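# Screw a plastic funnel onto a glass vial's neck

## Task

Turn the plastic funnel onto the neck of the glass vial in its holder until it is fully down and snug. The vial must end up upright with the funnel still on it. The glass must not be squeezed or pressed hard, and nothing may drop more than a few centimetres, or the task fails.

## Robot and tools

Robot: two UR12e-type arms, left_arm and right_arm, each with a two-finger Robotiq 140 gripper whose fingers can fold. Each arm sits on a carriage on one shared floor track. left_rail carries left_arm and is always the one on the +y side. right_rail carries right_arm. These names do not match image left and right. Each arm's base is at x = 0, y = its carriage's position_m, z = 0.04 m, and faces +x.

Scene frame, used for positions in results: fixed to the table, with the table top at z = 0 and +z up. +x is the direction the arms face, +y is toward their left. The track runs along y at x = 0, and the table starts at x = 0.17 m. Gripper frame: the fingers point along +z and close along y. end_effector_position is the point between the closed pads. A camera block sticks out about 10 cm toward the gripper's +x.

execute_actions(actions, cameras): runs actions in order. Each action may hold "rows", "steps", "until" and device commands. rows: up to 15 rows, one per control step (1/30 s). Each row has 18 numbers in [-1, 1], covering both arms even if one is idle. The order is left dx, dy, dz, rx, ry, rz, left gripper position, force_limit, speed, then the same nine for the right arm. dx..rz are an offset in that arm's own Hand target axes, counted from the Hand target at the action's start, not from the previous row. 1.0 equals 0.6 m or 180 degrees, and rx, ry, rz form one rotation vector. Sending the same offset again moves the arm further. Six zeros re-request the current Hand target. steps: 1 to 450, default 15, at least one per row. After the last row, each arm keeps heading for that row's target. until: ends an action early on rail conditions such as {"left_rail": {"position_status": ["!=", "moving"]}}, or on {"all": {"status": "ended"}} or {"any": {"status": "ended"}}. An empty actions list just returns the state and images. Ramp offsets gradually: each 0.01 added per row is 6 mm per step. The controller clips each step to 150 mm and 16 degrees from the measured pose.

Gripper numbers: position +1 is fully open (140 mm), the pads meet near -0.8, and -1 closes until blocked. force_limit sets the squeeze, roughly 14 N at -1 up to 58 N at +1 when closing at speed -1. Faster closing squeezes much harder, so close slowly on glass. speed runs from about 30 mm/s at -1 to 250 mm/s at +1. To leave a gripper alone, repeat its last three numbers, because 0 is itself a command. object_status: 0 moving, 1 blocked while opening, 2 blocked while closing (a grip), 3 reached the goal or the pads met. position_measured is in counts: 3 is open, 230 means the pads touch. Grip near the fingertips. A grip nearer the palm can fold the fingers and slip.

move(target, speed, blend, stop_force, zero, blocking, cameras): straight-line path toward one 18-number row, or a list of up to 15 rows. All of them are offsets from the Hand targets at the move's start. speed is in m/s from 0.002 to 0.5, default 0.25, with turning capped at twice that in rad/s. blend is in m and rounds corners in a list. stop_force is 4 to 80 N and ends an arm's path when its wrist sensor feels that much push against its motion. It is unreliable while the gripper rotates, and must be left out when backing off a contact. zero (default true) re-zeros moving arms first. blocking=false returns early, but cannot be combined with stop_force. The result adds a move: line such as done, off_target, held or fault, plus which limits acted. Until a move is shown as ended, only wait or stop may follow, not rows.

wait(seconds 0 to 10): lets time pass with the last commands. stop(): brakes a running move. zoom_image(camera, region [x0,y0,x1,y1] pixels, at most 504x504) gives a closer view. The cameras are cam_high, cam_low, cam_close (504x504) and cam_left_wrist, cam_right_wrist (672x504). zero_wrist_force(arm) re-zeros that arm's force sensor. read_manual gives licence text. finished_scene(scene) ends the scene. Call it only once the funnel is snug and the vial stands on its own.

Rails: send {"left_rail": {"position_m": v}} (left -0.8 to 1.5 m, right -1.5 to 0.8 m). Optional speed_m_s is 0.01 to 1, and acceleration_factor is 0.1 to 1. After sending, wait with until position_status != moving. The carriages keep at least about 0.7 m apart. {"stop": true} brakes a carriage. Status words: moving, done, contact_stop, time_out, stopped_with_arm, stopped_for_other_arm, stopped_for_other_carriage. position_answer can be taken or not_taken. Out-of-range values make the whole call refused.

Results report per arm: end_effector_position (m), quat_wxyz, velocities, Hand target, Tool commands, object_status, Joint positions (rail, then six joints in rad), torques, Motor temperatures, and Wrist force and torque in the gripper's axes.

Avoid: any firm squeeze or push on the vial, and fast closing on it. Avoid letting anything fall or leave the table, and arms or carriages colliding. Avoid big twisting loads on the wrist. Faults happen at about 150 N of outside force or at a joint's torque limit (wrist joints 49.1 N m), and stop the arm for 10 s. Motors overheat at 85 C from holding loads or straining. To screw the funnel on, turn it in small rz steps, re-grip between turns, and press only lightly downward.

Each tool is called as name(argument=value, ...), one argument or row to a line, values as JSON.

## Session

execute_actions(
  actions=[],
)

Scene clock: 0.00 s.
left_arm: end_effector_position=(+0.3563, +0.4786, +0.5790) position_measured=3 object_status=3 end_effector_quat_wxyz=(+0.000, +0.000, +1.000, +0.000) | right_arm: end_effector_position=(+0.3563, -0.3214, +0.5790) position_measured=3 object_status=3 end_effector_quat_wxyz=(+0.000, +0.000, +1.000, +0.000)
Joint positions: left_arm=[0.4 -0.28 -2.157 1.821 -1.235 -1.571 -0.281] | right_arm=[-0.4 -0.28 -2.157 1.821 -1.235 -1.571 -0.281]
Joint velocities: within noise
Joint torques (N m): no reading
Motor temperatures (°C): left_arm=[32 34 36 36 38 37] | right_arm=[33 30 35 39 36 39]
Wrist force (N): no reading
Wrist torque (N m): no reading
Wrist force, peak (N): no reading
Hand target: left_arm +0.3563, +0.4786, +0.5790; +0.000, +0.000, +1.000, +0.000 | right_arm +0.3563, -0.3214, +0.5790; +0.000, +0.000, +1.000, +0.000
Tool commands: left_gripper/position=+1.0 left_gripper/force_limit=+1.0 left_gripper/speed=+1.0 right_gripper/position=+1.0 right_gripper/force_limit=+1.0 right_gripper/speed=+1.0
left_rail: position_m=0.400 position_status=done
right_rail: position_m=-0.400 position_status=done

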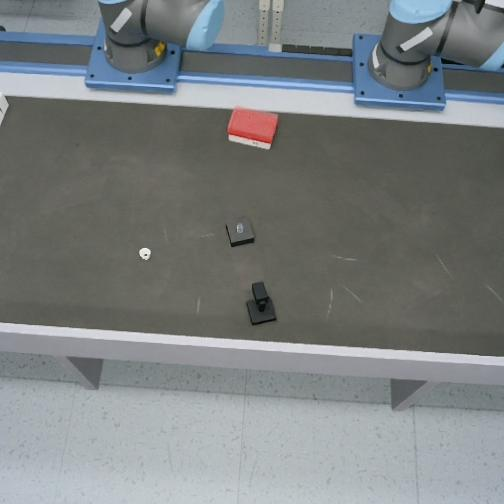

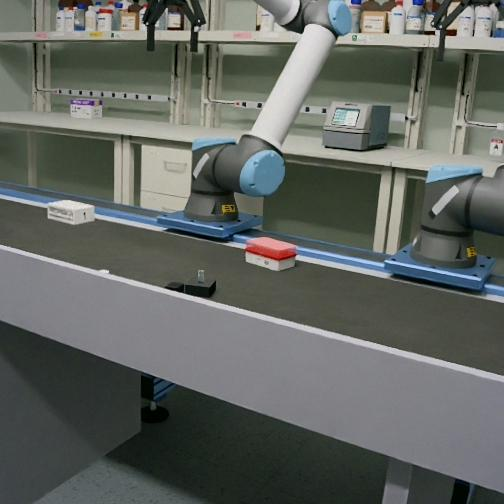

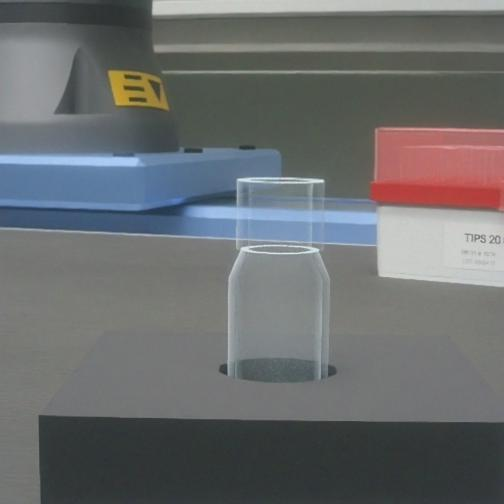

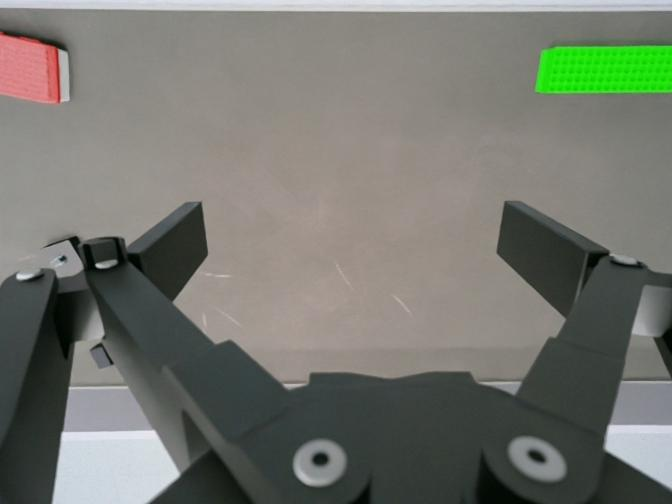

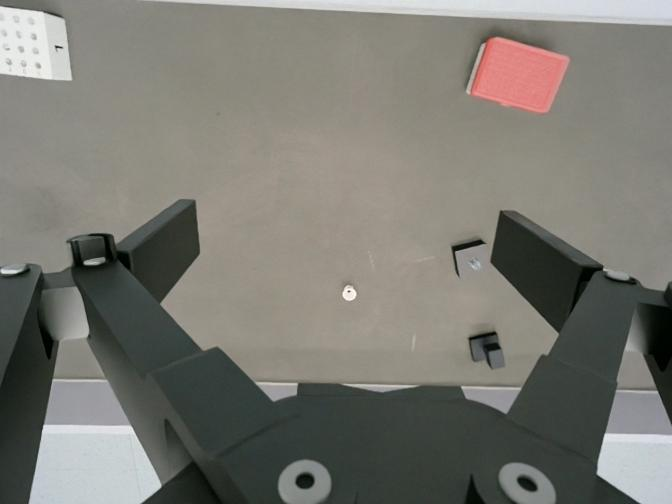

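zoom_image(
  camera="cam_right_wrist",
  region=[320, 263, 380, 323],
)

zoom_image(
  camera="cam_right_wrist",
  region=[440, 220, 520, 380],
)

zoom_image(
  camera="cam_low",
  region=[80, 240, 240, 310],
)

move(
  target=[0,0,0,0,0,0,1,1,1,-0.48,0.04,0.46,0,0,0,-0.15,1,1],
  speed=0.35,
  cameras=["cam_right_wrist","cam_low","cam_high"],
)

Scaled by 8.400 from the camera's 672x504 image, which has a finer 960x720 frame.

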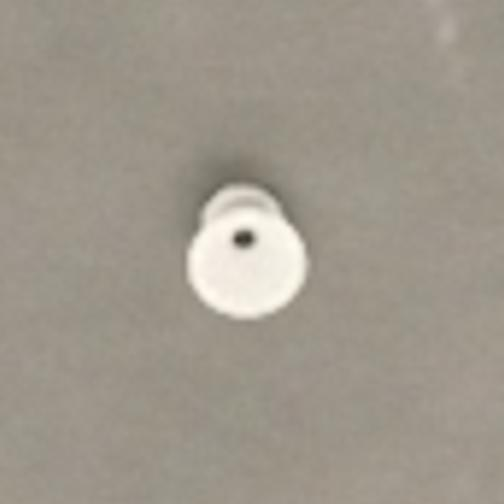

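Scaled by 3.150 from the camera's 672x504 image, which has a finer 960x720 frame.

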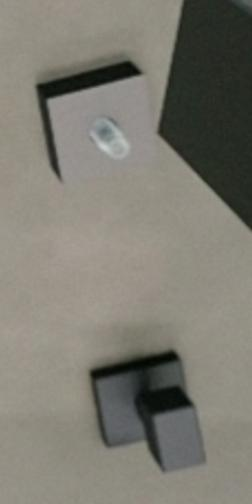

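Scaled by 3.150 from the camera's 504x504 image, which has a finer 720x720 frame.

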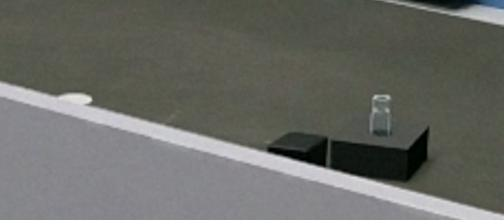

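Scene clock: 4.37 s.
left_arm: end_effector_position=(+0.3563, +0.4786, +0.5790) position_measured=3 object_status=3 end_effector_quat_wxyz=(+0.000, +0.000, +1.000, +0.000) | right_arm: end_effector_position=(+0.6443, -0.2974, +0.3031) position_measured=148 object_status=3 end_effector_quat_wxyz=(+0.000, +0.000, +1.000, +0.000)
Joint positions: left_arm=[0.4 -0.28 -2.157 1.821 -1.235 -1.571 -0.281] | right_arm=[-0.4 -0.112 -1.621 1.958 -1.908 -1.571 -0.112]
Joint velocities: within noise
Joint torques (N m): left_arm=[-1.78 2.31 -42.33 -4.37 -0.13 -0.27] | right_arm=[8.04 -32.64 -51.86 -8.03 -2.97 3.02]
Motor temperatures (°C): left_arm=[32 34 36 36 38 37] | right_arm=[33 30 35 39 36 39]
Wrist force (N): left_arm=[0.3 -0.3 0.1] | right_arm=[0.6 -0.7 -0.2]
Wrist torque (N m): left_arm=[-0.07 -0.08 0.00] | right_arm=[-0.21 -0.12 0.02]
Wrist force, peak (N): left_arm=[0.6 -0.6 0.1] | right_arm=[-1.9 -0.1 2.8]
Hand target: left_arm +0.3563, +0.4786, +0.5790; +0.000, +0.000, +1.000, +0.000 | right_arm +0.6444, -0.2974, +0.3030; +0.000, +0.000, +1.000, +0.000
Off the commanded pose: left_arm 0.000 m, 0 deg | right_arm 0.000 m, 0 deg.
left_rail: position_m=0.400 position_status=done
right_rail: position_m=-0.400 position_status=done
move: done
Images, in order (width x height): cam_high 504x504, cam_low 504x504, cam_right_wrist 672x504.

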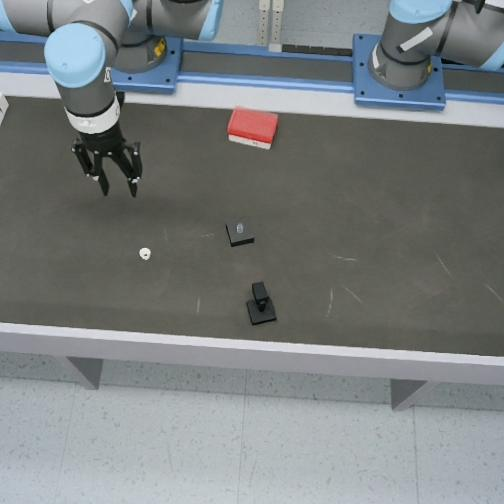

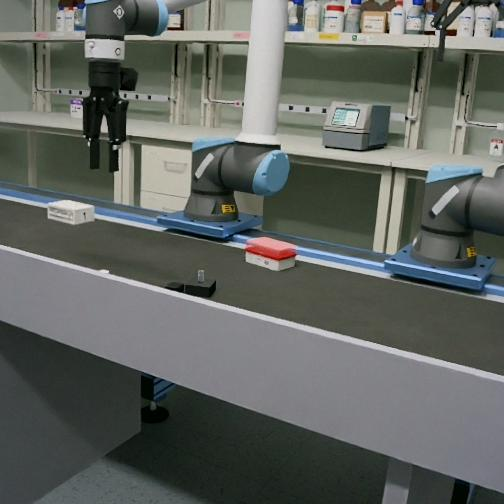

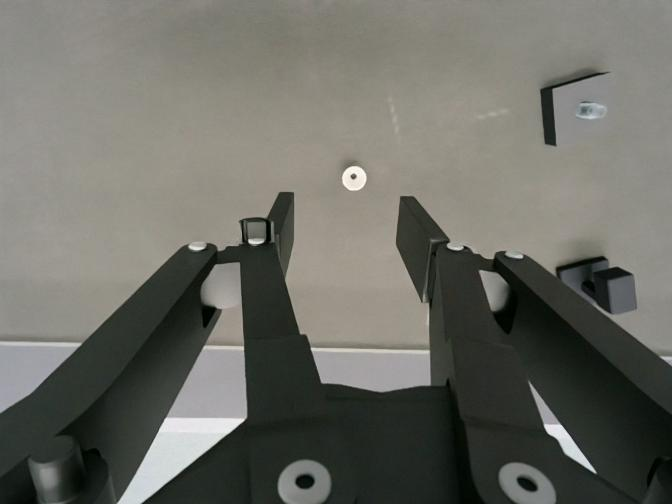

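move(
  target=[0,0,0,0,0,0,1,1,1,-0.055,0.017,0.31,0,0,0,-0.15,1,1],
  speed=0.35,
  cameras=["cam_right_wrist"],
)

Scene clock: 7.17 s.
left_arm: end_effector_position=(+0.3563, +0.4786, +0.5790) position_measured=3 object_status=3 end_effector_quat_wxyz=(+0.000, +0.000, +1.000, +0.000) | right_arm: end_effector_position=(+0.6773, -0.2872, +0.1171) position_measured=148 object_status=3 end_effector_quat_wxyz=(+0.000, +0.000, +1.000, +0.000)
Joint positions: left_arm=[0.4 -0.28 -2.157 1.821 -1.235 -1.571 -0.28] | right_arm=[-0.4 -0.091 -1.397 2.094 -2.267 -1.571 -0.091]
Joint velocities: within noise
Joint torques (N m): left_arm=[1.66 2.15 -41.3 -3.84 -0.31 -0.55] | right_arm=[8.26 -47.85 -44.3 -8.04 -2.27 3.17]
Motor temperatures (°C): left_arm=[32 34 36 36 38 37] | right_arm=[33 30 35 39 36 39]
Wrist force (N): left_arm=[0.0 0.0 0.3] | right_arm=[-0.1 -0.1 0.3]
Wrist torque (N m): left_arm=[0.01 -0.01 0.00] | right_arm=[-0.05 0.03 0.01]
Wrist force, peak (N): left_arm=[0.8 0.4 0.4] | right_arm=[-0.5 -0.2 3.3]
Hand target: left_arm +0.3563, +0.4786, +0.5790; +0.000, +0.000, +1.000, +0.000 | right_arm +0.6774, -0.2872, +0.1170; +0.000, +0.000, +1.000, +0.000
Off the commanded pose: left_arm 0.000 m, 0 deg | right_arm 0.000 m, 0 deg.
left_rail: position_m=0.400 position_status=done
right_rail: position_m=-0.400 position_status=done
move: done
Images, in order (width x height): cam_right_wrist 672x504.

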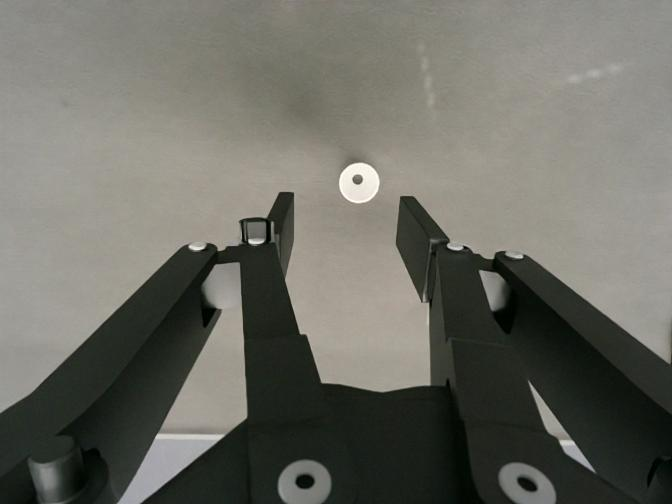

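move(
  target=[0,0,0,0,0,0,1,1,1,0.012,0.020,0.095,0,0,0,-0.15,1,1],
  speed=0.25,
  cameras=["cam_right_wrist","cam_low","cam_high"],
)

zoom_image(
  camera="cam_right_wrist",
  region=[270, 140, 430, 300],
)

zoom_image(
  camera="cam_low",
  region=[60, 190, 200, 300],
)

Scene clock: 9.57 s.
left_arm: end_effector_position=(+0.3563, +0.4786, +0.5790) position_measured=3 object_status=3 end_effector_quat_wxyz=(+0.000, +0.000, +1.000, +0.000) | right_arm: end_effector_position=(+0.6702, -0.2753, +0.0601) position_measured=148 object_status=3 end_effector_quat_wxyz=(+0.000, +0.000, +1.000, +0.000)
Joint positions: left_arm=[0.4 -0.28 -2.157 1.821 -1.235 -1.571 -0.281] | right_arm=[-0.4 -0.074 -1.33 2.143 -2.384 -1.571 -0.074]
Joint velocities: within noise
Joint torques (N m): left_arm=[2.14 3.96 -40.4 -3.45 -0.22 -0.36] | right_arm=[8.09 -48.55 -27.85 -7.43 -0.53 3.15]
Motor temperatures (°C): left_arm=[32 34 36 36 38 37] | right_arm=[33 30 35 39 36 39]
Wrist force (N): left_arm=[-0.1 0.0 0.6] | right_arm=[0.6 -0.5 0.0]
Wrist torque (N m): left_arm=[0.00 0.02 -0.01] | right_arm=[-0.15 -0.13 0.01]
Wrist force, peak (N): left_arm=[-0.1 -0.5 0.6] | right_arm=[0.8 0.3 1.8]
Hand target: left_arm +0.3563, +0.4786, +0.5790; +0.000, +0.000, +1.000, +0.000 | right_arm +0.6702, -0.2752, +0.0600; +0.000, +0.000, +1.000, +0.000
Off the commanded pose: left_arm 0.000 m, 0 deg | right_arm 0.000 m, 0 deg.
left_rail: position_m=0.400 position_status=done
right_rail: position_m=-0.400 position_status=done
move: done
Images, in order (width x height): cam_high 504x504, cam_low 504x504, cam_right_wrist 672x504.

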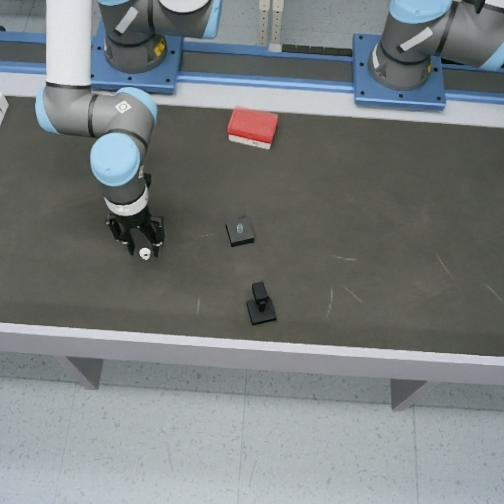

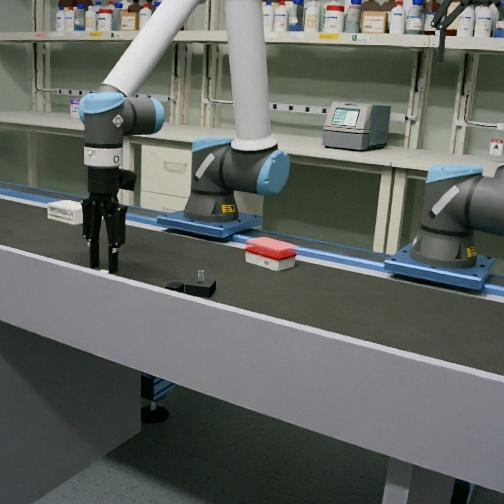

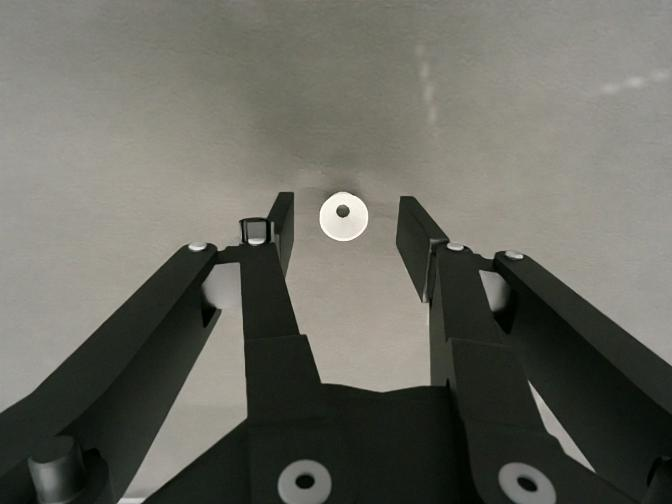

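Scaled by 3.150 from the camera's 672x504 image, which has a finer 960x720 frame.

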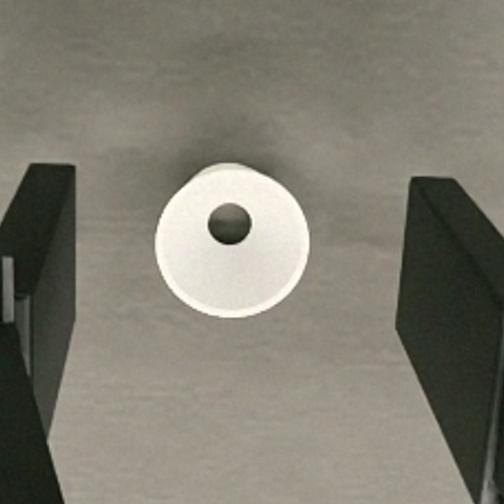

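Scaled by 3.600 from the camera's 504x504 image, which has a finer 720x720 frame.

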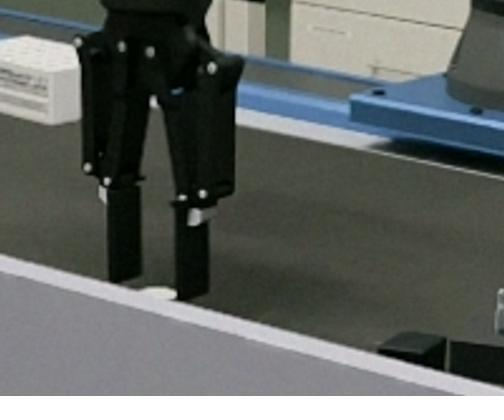

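move(
  target=[0,0,0,0,0,0,1,1,1,0,-0.0015,0.0217,0,0,0,-0.15,-0.1,-1],
  speed=0.15,
  cameras=[],
)

move(
  target=[0,0,0,0,0,0,1,1,1,0,0,0,0,0,0,-1,-0.1,-1],
  cameras=["cam_right_wrist"],
)

zoom_image(
  camera="cam_right_wrist",
  region=[270, 140, 430, 300],
)

Scene clock: 12.30 s.
left_arm: end_effector_position=(+0.3563, +0.4786, +0.5790) position_measured=3 object_status=3 end_effector_quat_wxyz=(+0.000, +0.000, +1.000, +0.000) | right_arm: end_effector_position=(+0.6702, -0.2761, +0.0470) position_measured=148 object_status=3 end_effector_quat_wxyz=(+0.000, +0.000, +1.000, +0.000)
Joint positions: left_arm=[0.4 -0.28 -2.157 1.821 -1.235 -1.571 -0.28] | right_arm=[-0.4 -0.076 -1.311 2.151 -2.41 -1.571 -0.076]
Joint velocities: within noise
Joint torques (N m): left_arm=[0.36 4.44 -39.53 -3.58 -0.46 -0.53] | right_arm=[-14.61 -52.82 -26.55 -8.22 -1.25 -3.16]
Motor temperatures (°C): left_arm=[32 34 36 36 38 37] | right_arm=[33 30 35 39 36 39]
Wrist force (N): left_arm=[0.1 -0.2 0.2] | right_arm=[0.7 -0.3 0.1]
Wrist torque (N m): left_arm=[-0.05 -0.02 -0.01] | right_arm=[-0.11 -0.17 0.02]
Wrist force, peak (N): left_arm=[0.1 -0.1 0.7] | right_arm=[0.9 -0.9 -0.1]
Hand target: left_arm +0.3563, +0.4786, +0.5790; +0.000, +0.000, +1.000, +0.000 | right_arm +0.6702, -0.2761, +0.0470; +0.000, +0.000, +1.000, +0.000
Off the commanded pose: left_arm 0.000 m, 0 deg | right_arm 0.000 m, 0 deg.
left_rail: position_m=0.400 position_status=done
right_rail: position_m=-0.400 position_status=done
move: done
No camera images: "cameras" was empty.

Scene clock: 13.60 s.
left_arm: end_effector_position=(+0.3563, +0.4786, +0.5790) position_measured=3 object_status=3 end_effector_quat_wxyz=(+0.000, +0.000, +1.000, +0.000) | right_arm: end_effector_position=(+0.6702, -0.2761, +0.0470) position_measured=195 object_status=0 end_effector_quat_wxyz=(+0.000, +0.000, +1.000, +0.000)
Joint positions: left_arm=[0.4 -0.28 -2.157 1.821 -1.235 -1.571 -0.281] | right_arm=[-0.4 -0.076 -1.311 2.151 -2.41 -1.571 -0.076]
Joint velocities: within noise
Joint torques (N m): left_arm=[0.56 8.54 -37.81 -4.13 -0.39 -0.4] | right_arm=[-13.92 -49.69 -28.35 -6.91 -1.6 -3.44]
Motor temperatures (°C): left_arm=[32 34 36 36 38 37] | right_arm=[33 30 35 39 36 39]
Wrist force (N): left_arm=[0.2 0.0 0.0] | right_arm=[0.6 -0.2 -4.0]
Wrist torque (N m): left_arm=[0.01 -0.05 0.00] | right_arm=[-0.08 -0.06 0.02]
Wrist force, peak (N): left_arm=[0.5 -0.4 0.3] | right_arm=[0.6 -0.7 -4.2]
Hand target: left_arm +0.3563, +0.4786, +0.5790; +0.000, +0.000, +1.000, +0.000 | right_arm +0.6702, -0.2761, +0.0470; +0.000, +0.000, +1.000, +0.000
Off the commanded pose: left_arm 0.000 m, 0 deg | right_arm 0.000 m, 0 deg.
left_rail: position_m=0.400 position_status=done
right_rail: position_m=-0.400 position_status=done
move: done
Images, in order (width x height): cam_right_wrist 672x504.

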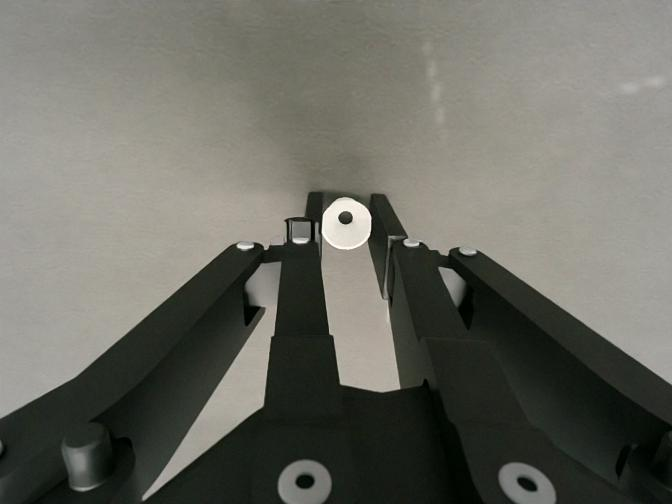

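Scaled by 3.150 from the camera's 672x504 image, which has a finer 960x720 frame.

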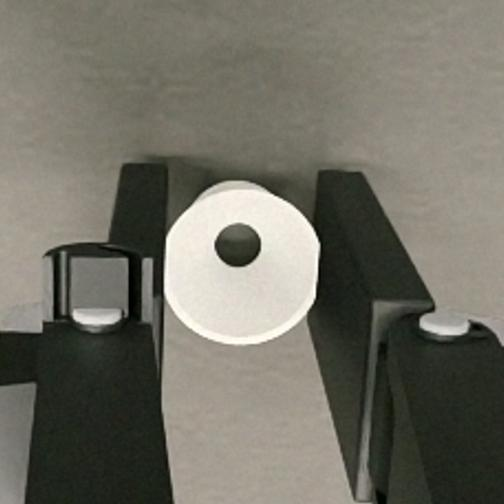

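move(
  target=[
    [0,0,0,0,0,0,1,1,1,0,0,-0.15,0,0,-0.667,-1,-0.1,-1],
    [0,0,0,0,0,0,1,1,1,0,0.05,-0.288,0,0,0.667,-1,-0.1,-1],
    [0,0,0,0,0,0,1,1,1,0.0833,0.372,-0.288,0,0,0.111,-1,-0.1,-1],
  ],
  speed=0.5,
  blend=[0.02,0.02,0],
  cameras=["cam_right_wrist","cam_low","cam_close"],
)

zoom_image(
  camera="cam_right_wrist",
  region=[250, 100, 450, 260],
)

Scene clock: 22.47 s.
left_arm: end_effector_position=(+0.3563, +0.4786, +0.5790) position_measured=3 object_status=3 end_effector_quat_wxyz=(+0.000, +0.000, +1.000, +0.000) | right_arm: end_effector_position=(+0.6202, -0.0530, +0.2198) position_measured=195 object_status=2 end_effector_quat_wxyz=(+0.000, +0.174, +0.985, +0.000)
Joint positions: left_arm=[0.4 -0.28 -2.157 1.821 -1.235 -1.571 -0.28] | right_arm=[-0.4 0.263 -1.464 1.955 -2.062 -1.571 -5.672]
Joint velocities: within noise
Joint torques (N m): left_arm=[1.06 11.76 -37.73 -3.5 -0.41 -0.49] | right_arm=[7.68 -46.16 -48.67 -1.81 3.75 -3]
Motor temperatures (°C): left_arm=[32 34 36 36 38 37] | right_arm=[33 30 35 39 36 39]
Wrist force (N): left_arm=[0.0 -0.4 0.1] | right_arm=[-0.4 -0.2 0.2]
Wrist torque (N m): left_arm=[-0.09 0.00 -0.01] | right_arm=[-0.08 0.11 0.03]
Wrist force, peak (N): left_arm=[0.0 -0.6 0.8] | right_arm=[1.1 -0.5 -4.2]
Hand target: left_arm +0.3563, +0.4786, +0.5790; +0.000, +0.000, +1.000, +0.000 | right_arm +0.6202, -0.0529, +0.2198; +0.000, +0.173, +0.985, +0.000
Off the commanded pose: left_arm 0.000 m, 0 deg | right_arm 0.000 m, 0 deg.
left_rail: position_m=0.400 position_status=done
right_rail: position_m=-0.400 position_status=done
move: done
Images, in order (width x height): cam_low 504x504, cam_close 504x504, cam_right_wrist 672x504.

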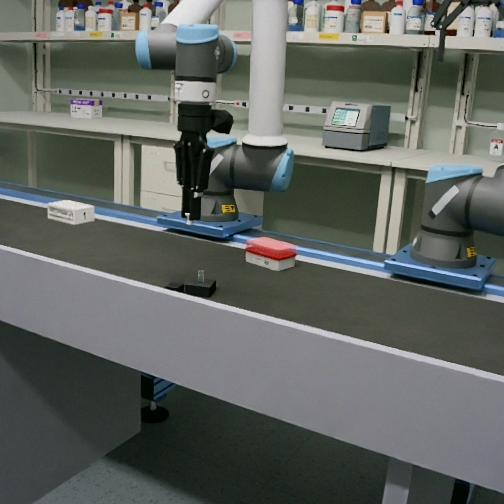

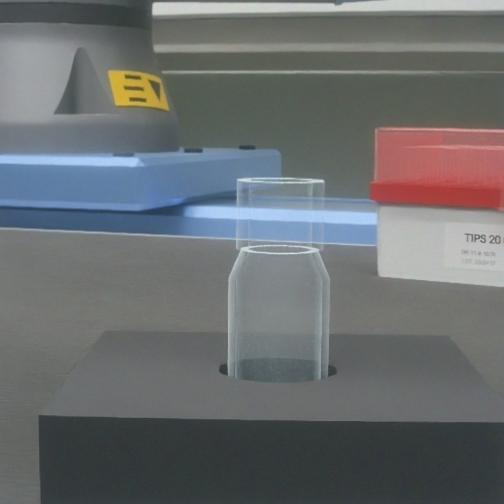

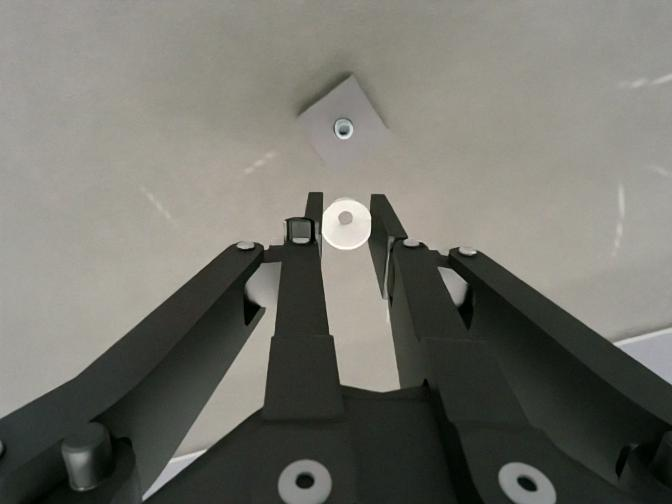

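Scaled by 2.520 from the camera's 672x504 image, which has a finer 960x720 frame.

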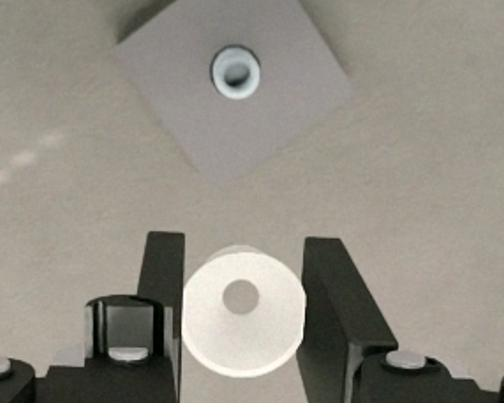

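move(
  target=[0,0,0,0,0,0,1,1,1,0.058,0.0058,0.112,0,0,0,-1,-0.1,-1],
  speed=0.3,
  cameras=["cam_right_wrist","cam_low","cam_close"],
)

zoom_image(
  camera="cam_right_wrist",
  region=[270, 140, 430, 300],
)

zoom_image(
  camera="cam_low",
  region=[150, 200, 260, 310],
)

Scene clock: 26.20 s.
left_arm: end_effector_position=(+0.3563, +0.4786, +0.5790) position_measured=3 object_status=3 end_effector_quat_wxyz=(+0.000, +0.000, +1.000, +0.000) | right_arm: end_effector_position=(+0.5887, -0.0378, +0.1527) position_measured=195 object_status=2 end_effector_quat_wxyz=(+0.000, +0.173, +0.985, +0.000)
Joint positions: left_arm=[0.4 -0.28 -2.157 1.821 -1.235 -1.571 -0.28] | right_arm=[-0.4 0.297 -1.431 2.056 -2.195 -1.571 -5.638]
Joint velocities: within noise
Joint torques (N m): left_arm=[-2.4 12.58 -37.15 -3.39 -0.58 -0.7] | right_arm=[7.7 -46.03 -33.38 -8.06 -1.61 3.03]
Motor temperatures (°C): left_arm=[32 34 36 36 38 37] | right_arm=[33 30 35 39 36 39]
Wrist force (N): left_arm=[0.1 -0.2 0.6] | right_arm=[-0.1 -0.3 0.1]
Wrist torque (N m): left_arm=[-0.06 -0.01 0.00] | right_arm=[-0.11 0.03 0.02]
Wrist force, peak (N): left_arm=[0.3 -0.1 0.8] | right_arm=[1.3 0.1 2.4]
Hand target: left_arm +0.3563, +0.4786, +0.5790; +0.000, +0.000, +1.000, +0.000 | right_arm +0.5887, -0.0378, +0.1526; +0.000, +0.173, +0.985, +0.000
Off the commanded pose: left_arm 0.000 m, 0 deg | right_arm 0.000 m, 0 deg.
left_rail: position_m=0.400 position_status=done
right_rail: position_m=-0.400 position_status=done
move: done
Images, in order (width x height): cam_low 504x504, cam_close 504x504, cam_right_wrist 672x504.

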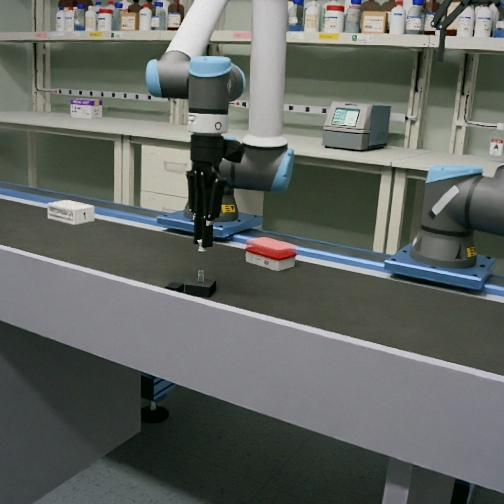

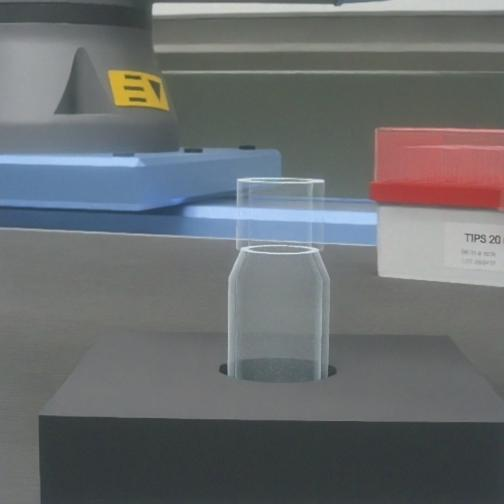

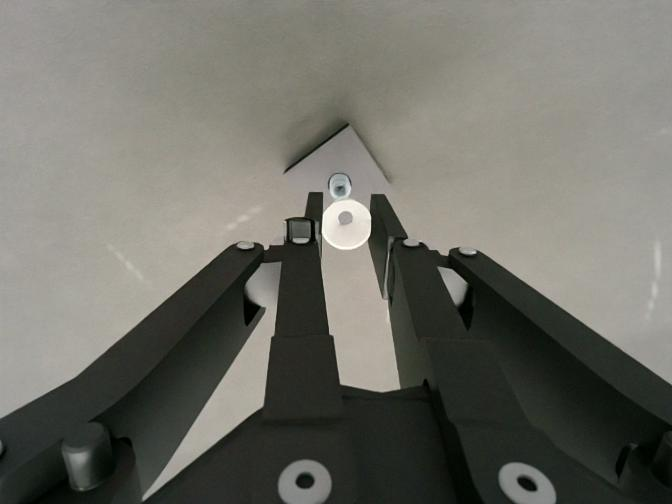

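Scaled by 3.150 from the camera's 672x504 image, which has a finer 960x720 frame.

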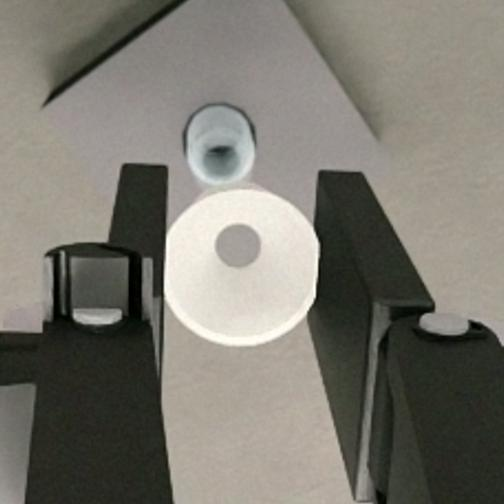

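Scaled by 4.582 from the camera's 504x504 image, which has a finer 720x720 frame.

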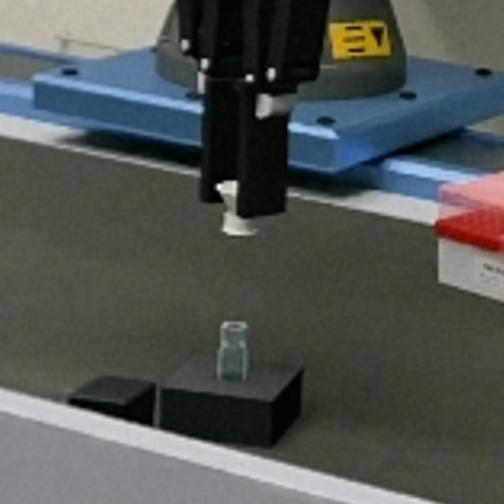

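move(
  target=[0,0,0,0,0,0,1,1,1,0.005,-0.0025,0.055,0,0,0,-1,-0.1,-1],
  speed=0.2,
  cameras=["cam_right_wrist","cam_low","cam_close"],
)

zoom_image(
  camera="cam_right_wrist",
  region=[270, 140, 430, 300],
)

zoom_image(
  camera="cam_low",
  region=[160, 220, 240, 300],
)

Scene clock: 28.43 s.
left_arm: end_effector_position=(+0.3563, +0.4786, +0.5790) position_measured=3 object_status=3 end_effector_quat_wxyz=(+0.000, +0.000, +1.000, +0.000) | right_arm: end_effector_position=(+0.5854, -0.0382, +0.1196) position_measured=195 object_status=2 end_effector_quat_wxyz=(+0.000, +0.173, +0.985, +0.000)
Joint positions: left_arm=[0.4 -0.28 -2.157 1.821 -1.235 -1.571 -0.281] | right_arm=[-0.4 0.298 -1.398 2.089 -2.261 -1.571 -5.637]
Joint velocities: within noise
Joint torques (N m): left_arm=[0.98 12.32 -37.73 -3.25 -0.83 -0.36] | right_arm=[7.65 -46.24 -31.06 -8.37 -1.73 3.07]
Motor temperatures (°C): left_arm=[32 34 36 36 38 37] | right_arm=[33 30 35 39 36 39]
Wrist force (N): left_arm=[-0.2 -0.2 0.3] | right_arm=[0.0 0.0 0.4]
Wrist torque (N m): left_arm=[-0.04 0.05 0.00] | right_arm=[-0.04 0.01 0.02]
Wrist force, peak (N): left_arm=[-0.1 0.0 0.8] | right_arm=[-0.2 0.0 1.2]
Hand target: left_arm +0.3563, +0.4786, +0.5790; +0.000, +0.000, +1.000, +0.000 | right_arm +0.5854, -0.0382, +0.1196; +0.000, +0.173, +0.985, +0.000
Off the commanded pose: left_arm 0.000 m, 0 deg | right_arm 0.000 m, 0 deg.
left_rail: position_m=0.400 position_status=done
right_rail: position_m=-0.400 position_status=done
move: done
Images, in order (width x height): cam_low 504x504, cam_close 504x504, cam_right_wrist 672x504.

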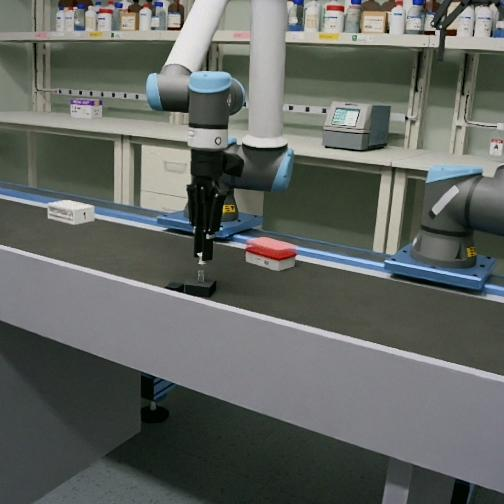

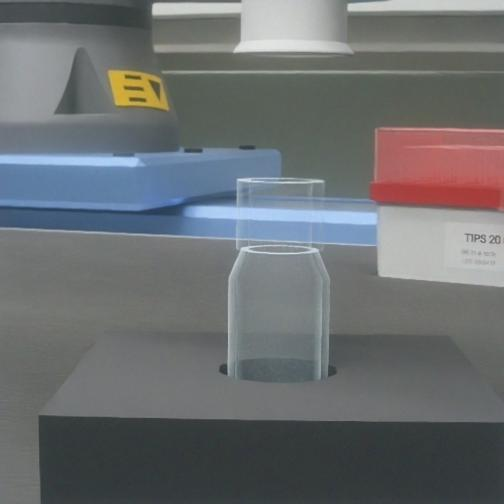

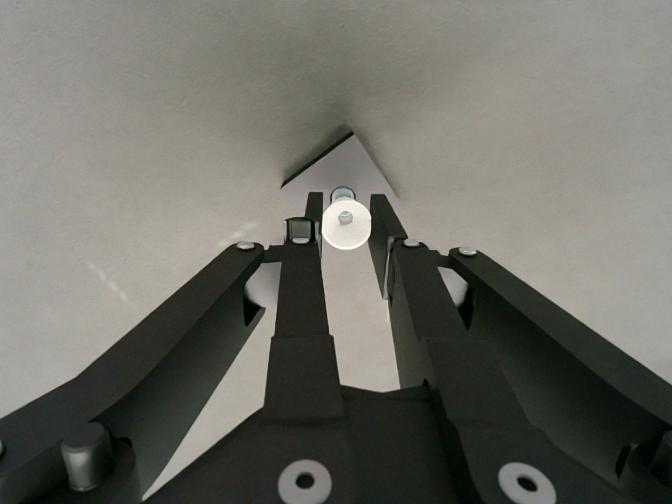

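Scaled by 3.150 from the camera's 672x504 image, which has a finer 960x720 frame.

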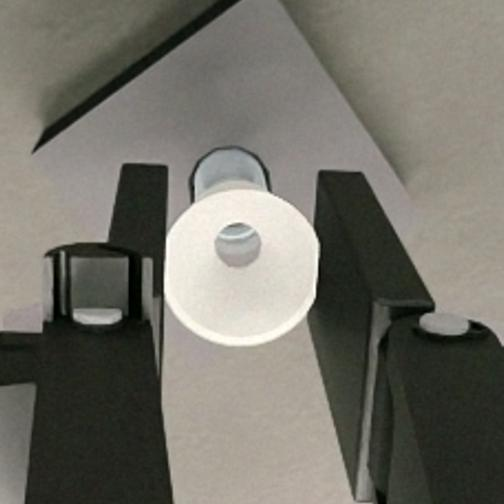

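Scaled by 6.300 from the camera's 504x504 image, which has a finer 720x720 frame.

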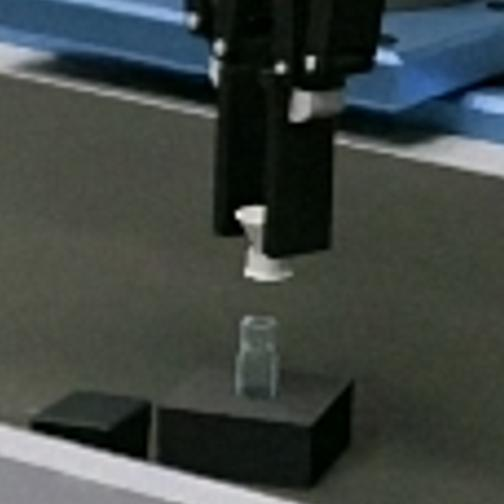

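move(
  target=[0,0,0,0,0,0,1,1,1,-0.0058,-0.0013,0.018,0,0,0,-1,-0.1,-1],
  speed=0.1,
  cameras=["cam_right_wrist","cam_low","cam_close"],
)

zoom_image(
  camera="cam_right_wrist",
  region=[310, 160, 380, 260],
)

zoom_image(
  camera="cam_low",
  region=[170, 230, 230, 300],
)

Scene clock: 31.27 s.
left_arm: end_effector_position=(+0.3563, +0.4786, +0.5790) position_measured=3 object_status=3 end_effector_quat_wxyz=(+0.000, +0.000, +1.000, +0.000) | right_arm: end_effector_position=(+0.5883, -0.0401, +0.1088) position_measured=195 object_status=2 end_effector_quat_wxyz=(+0.000, +0.173, +0.985, +0.000)
Joint positions: left_arm=[0.4 -0.28 -2.157 1.821 -1.235 -1.571 -0.281] | right_arm=[-0.4 0.294 -1.383 2.094 -2.282 -1.571 -5.641]
Joint velocities: within noise
Joint torques (N m): left_arm=[2.04 13.01 -37.88 -3.6 -0.55 -0.58] | right_arm=[-15 -47.16 -30.29 -8.56 -0.37 -3.38]
Motor temperatures (°C): left_arm=[32 34 36 36 38 37] | right_arm=[33 30 35 39 36 39]
Wrist force (N): left_arm=[0.3 -0.3 -0.1] | right_arm=[0.2 0.0 0.4]
Wrist torque (N m): left_arm=[-0.06 -0.06 0.00] | right_arm=[-0.05 -0.04 0.02]
Wrist force, peak (N): left_arm=[0.1 -0.2 0.9] | right_arm=[0.4 -0.6 0.6]
Hand target: left_arm +0.3563, +0.4786, +0.5790; +0.000, +0.000, +1.000, +0.000 | right_arm +0.5884, -0.0401, +0.1088; +0.000, +0.173, +0.985, +0.000
Off the commanded pose: left_arm 0.000 m, 0 deg | right_arm 0.000 m, 0 deg.
left_rail: position_m=0.400 position_status=done
right_rail: position_m=-0.400 position_status=done
move: done
Images, in order (width x height): cam_low 504x504, cam_close 504x504, cam_right_wrist 672x504.

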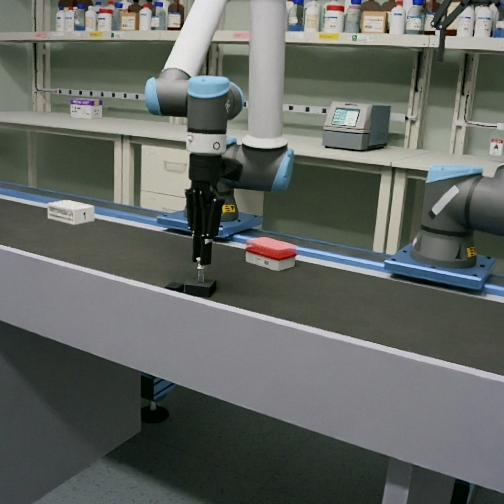

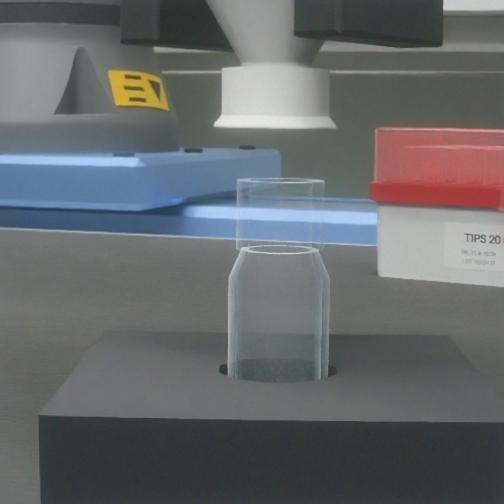

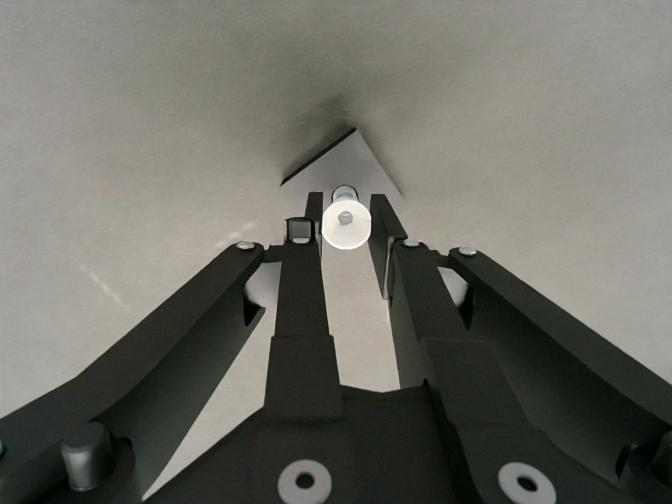

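Scaled by 5.040 from the camera's 672x504 image, which has a finer 960x720 frame.

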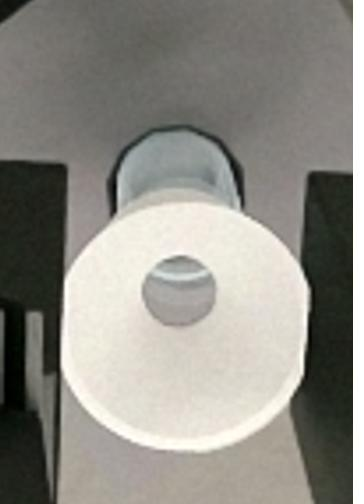

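Scaled by 7.200 from the camera's 504x504 image, which has a finer 720x720 frame.

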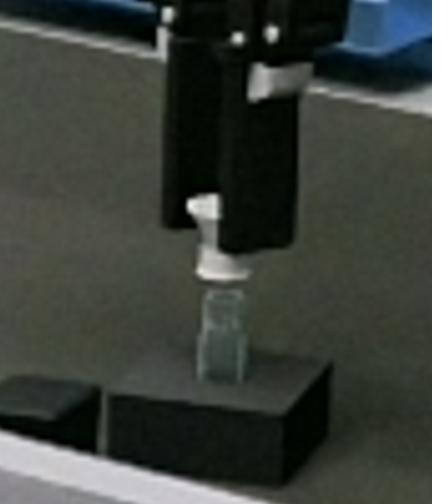

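move(
  target=[0,0,0,0,0,0,1,1,1,0,0.0011,0.022,0,0,0,-1,-0.1,-1],
  speed=0.015,
  stop_force=4,
  cameras=["cam_right_wrist","cam_low","cam_close"],
)

zoom_image(
  camera="cam_right_wrist",
  region=[310, 160, 380, 260],
)

zoom_image(
  camera="cam_low",
  region=[170, 230, 230, 300],
)

Scene clock: 34.67 s.
left_arm: end_effector_position=(+0.3563, +0.4786, +0.5790) position_measured=3 object_status=3 end_effector_quat_wxyz=(+0.000, +0.000, +1.000, +0.000) | right_arm: end_effector_position=(+0.5886, -0.0395, +0.0962) position_measured=195 object_status=2 end_effector_quat_wxyz=(+0.000, +0.173, +0.985, +0.000)
Joint positions: left_arm=[0.4 -0.28 -2.157 1.821 -1.235 -1.571 -0.28] | right_arm=[-0.4 0.295 -1.366 2.102 -2.307 -1.571 -5.64]
Joint velocities: within noise
Joint torques (N m): left_arm=[0.5 16.85 -37.48 -3.81 -0.68 -0.41] | right_arm=[-2.16 -74.23 -39.87 -1.55 0.96 1.43]
Motor temperatures (°C): left_arm=[32 34 36 36 38 37] | right_arm=[33 30 35 39 36 39]
Wrist force (N): left_arm=[0.4 -0.4 0.1] | right_arm=[0.3 -0.2 -3.7]
Wrist torque (N m): left_arm=[-0.09 -0.09 0.00] | right_arm=[-0.04 -0.07 0.01]
Wrist force, peak (N): left_arm=[0.4 -0.4 0.5] | right_arm=[0.3 -0.1 -6.3]
Hand target: left_arm +0.3563, +0.4786, +0.5790; +0.000, +0.000, +1.000, +0.000 | right_arm +0.5886, -0.0395, +0.0962; +0.000, +0.173, +0.985, +0.000 (not the last commanded pose)
Off the commanded pose: left_arm 0.000 m, 0 deg | right_arm 0.001 m, 0 deg.
left_rail: position_m=0.400 position_status=done
right_rail: position_m=-0.400 position_status=done
move: contact (right_arm)
Images, in order (width x height): cam_low 504x504, cam_close 504x504, cam_right_wrist 672x504.

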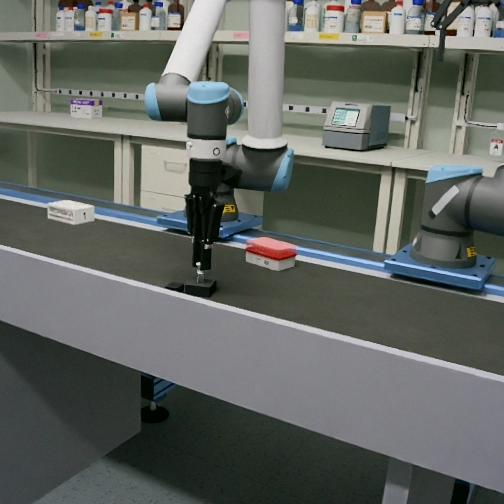

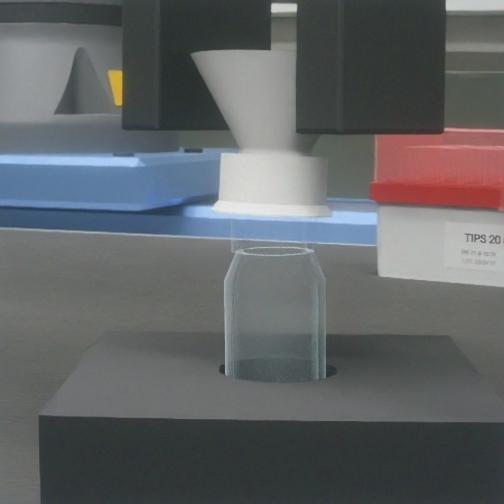

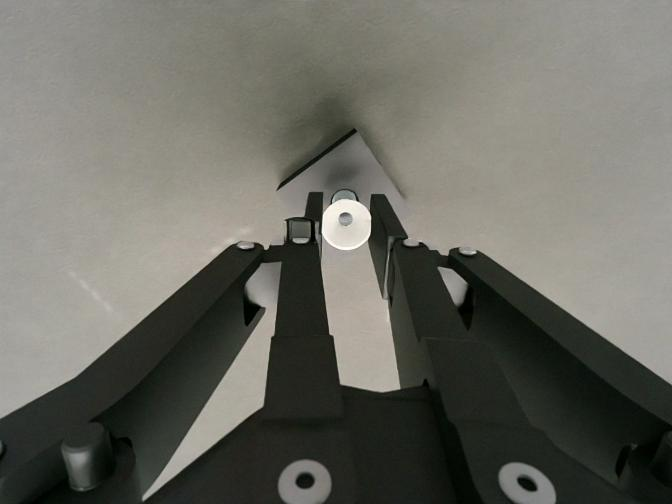

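Scaled by 5.040 from the camera's 672x504 image, which has a finer 960x720 frame.

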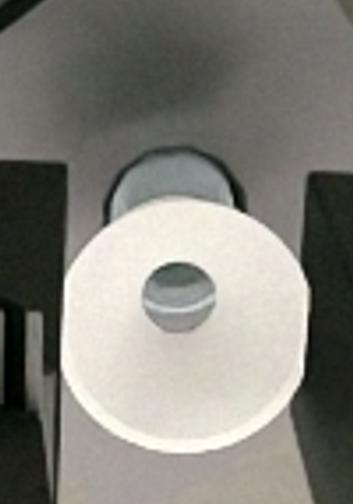

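Scaled by 7.200 from the camera's 504x504 image, which has a finer 720x720 frame.

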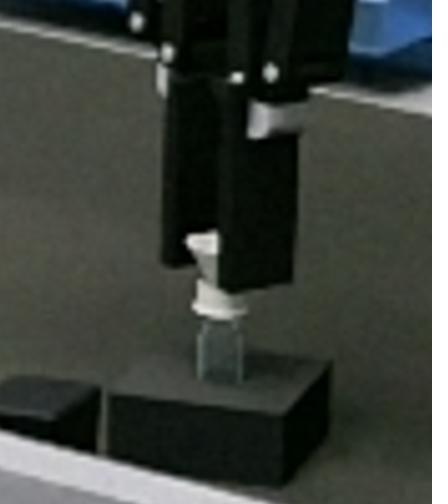

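move(
  target=[0,0,0,0,0,0,1,1,1,0,0,0.0017,0,0,0.889,-1,-0.1,-1],
  speed=0.5,
  cameras=["cam_close"],
)

Scene clock: 38.87 s.
left_arm: end_effector_position=(+0.3563, +0.4786, +0.5790) position_measured=3 object_status=3 end_effector_quat_wxyz=(+0.000, +0.000, +1.000, +0.000) | right_arm: end_effector_position=(+0.5886, -0.0395, +0.0952) position_measured=195 object_status=2 end_effector_quat_wxyz=(+0.000, +1.000, +0.000, +0.000)
Joint positions: left_arm=[0.4 -0.28 -2.157 1.821 -1.235 -1.571 -0.281] | right_arm=[-0.4 0.294 -1.365 2.103 -2.309 -1.571 -2.847]
Joint velocities: within noise
Joint torques (N m): left_arm=[0.42 16.69 -38.61 -3.85 -0.57 -0.15] | right_arm=[7.22 -45.03 -39.23 -0.76 -3.27 3.6]
Motor temperatures (°C): left_arm=[32 34 36 36 38 37] | right_arm=[33 30 35 39 36 39]
Wrist force (N): left_arm=[-0.1 0.0 0.6] | right_arm=[0.5 -0.7 -5.4]
Wrist torque (N m): left_arm=[0.00 0.01 0.00] | right_arm=[-0.05 0.03 0.00]
Wrist force, peak (N): left_arm=[0.2 -0.7 0.7] | right_arm=[1.0 1.1 -8.4]
Hand target: left_arm +0.3563, +0.4786, +0.5790; +0.000, +0.000, +1.000, +0.000 | right_arm +0.5886, -0.0395, +0.0952; +0.000, +1.000, +0.000, +0.000
Off the commanded pose: left_arm 0.000 m, 0 deg | right_arm 0.000 m, 0 deg.
left_rail: position_m=0.400 position_status=done
right_rail: position_m=-0.400 position_status=done
move: done
Images, in order (width x height): cam_close 504x504.

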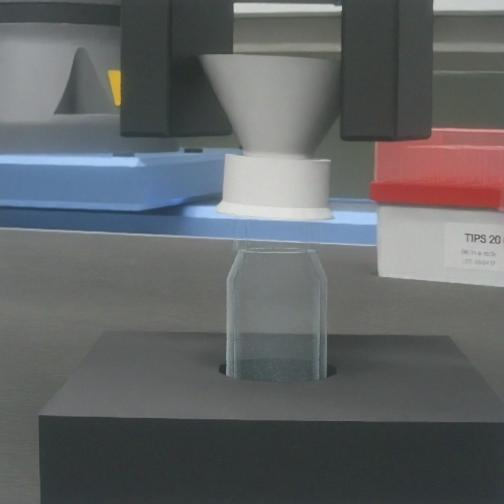

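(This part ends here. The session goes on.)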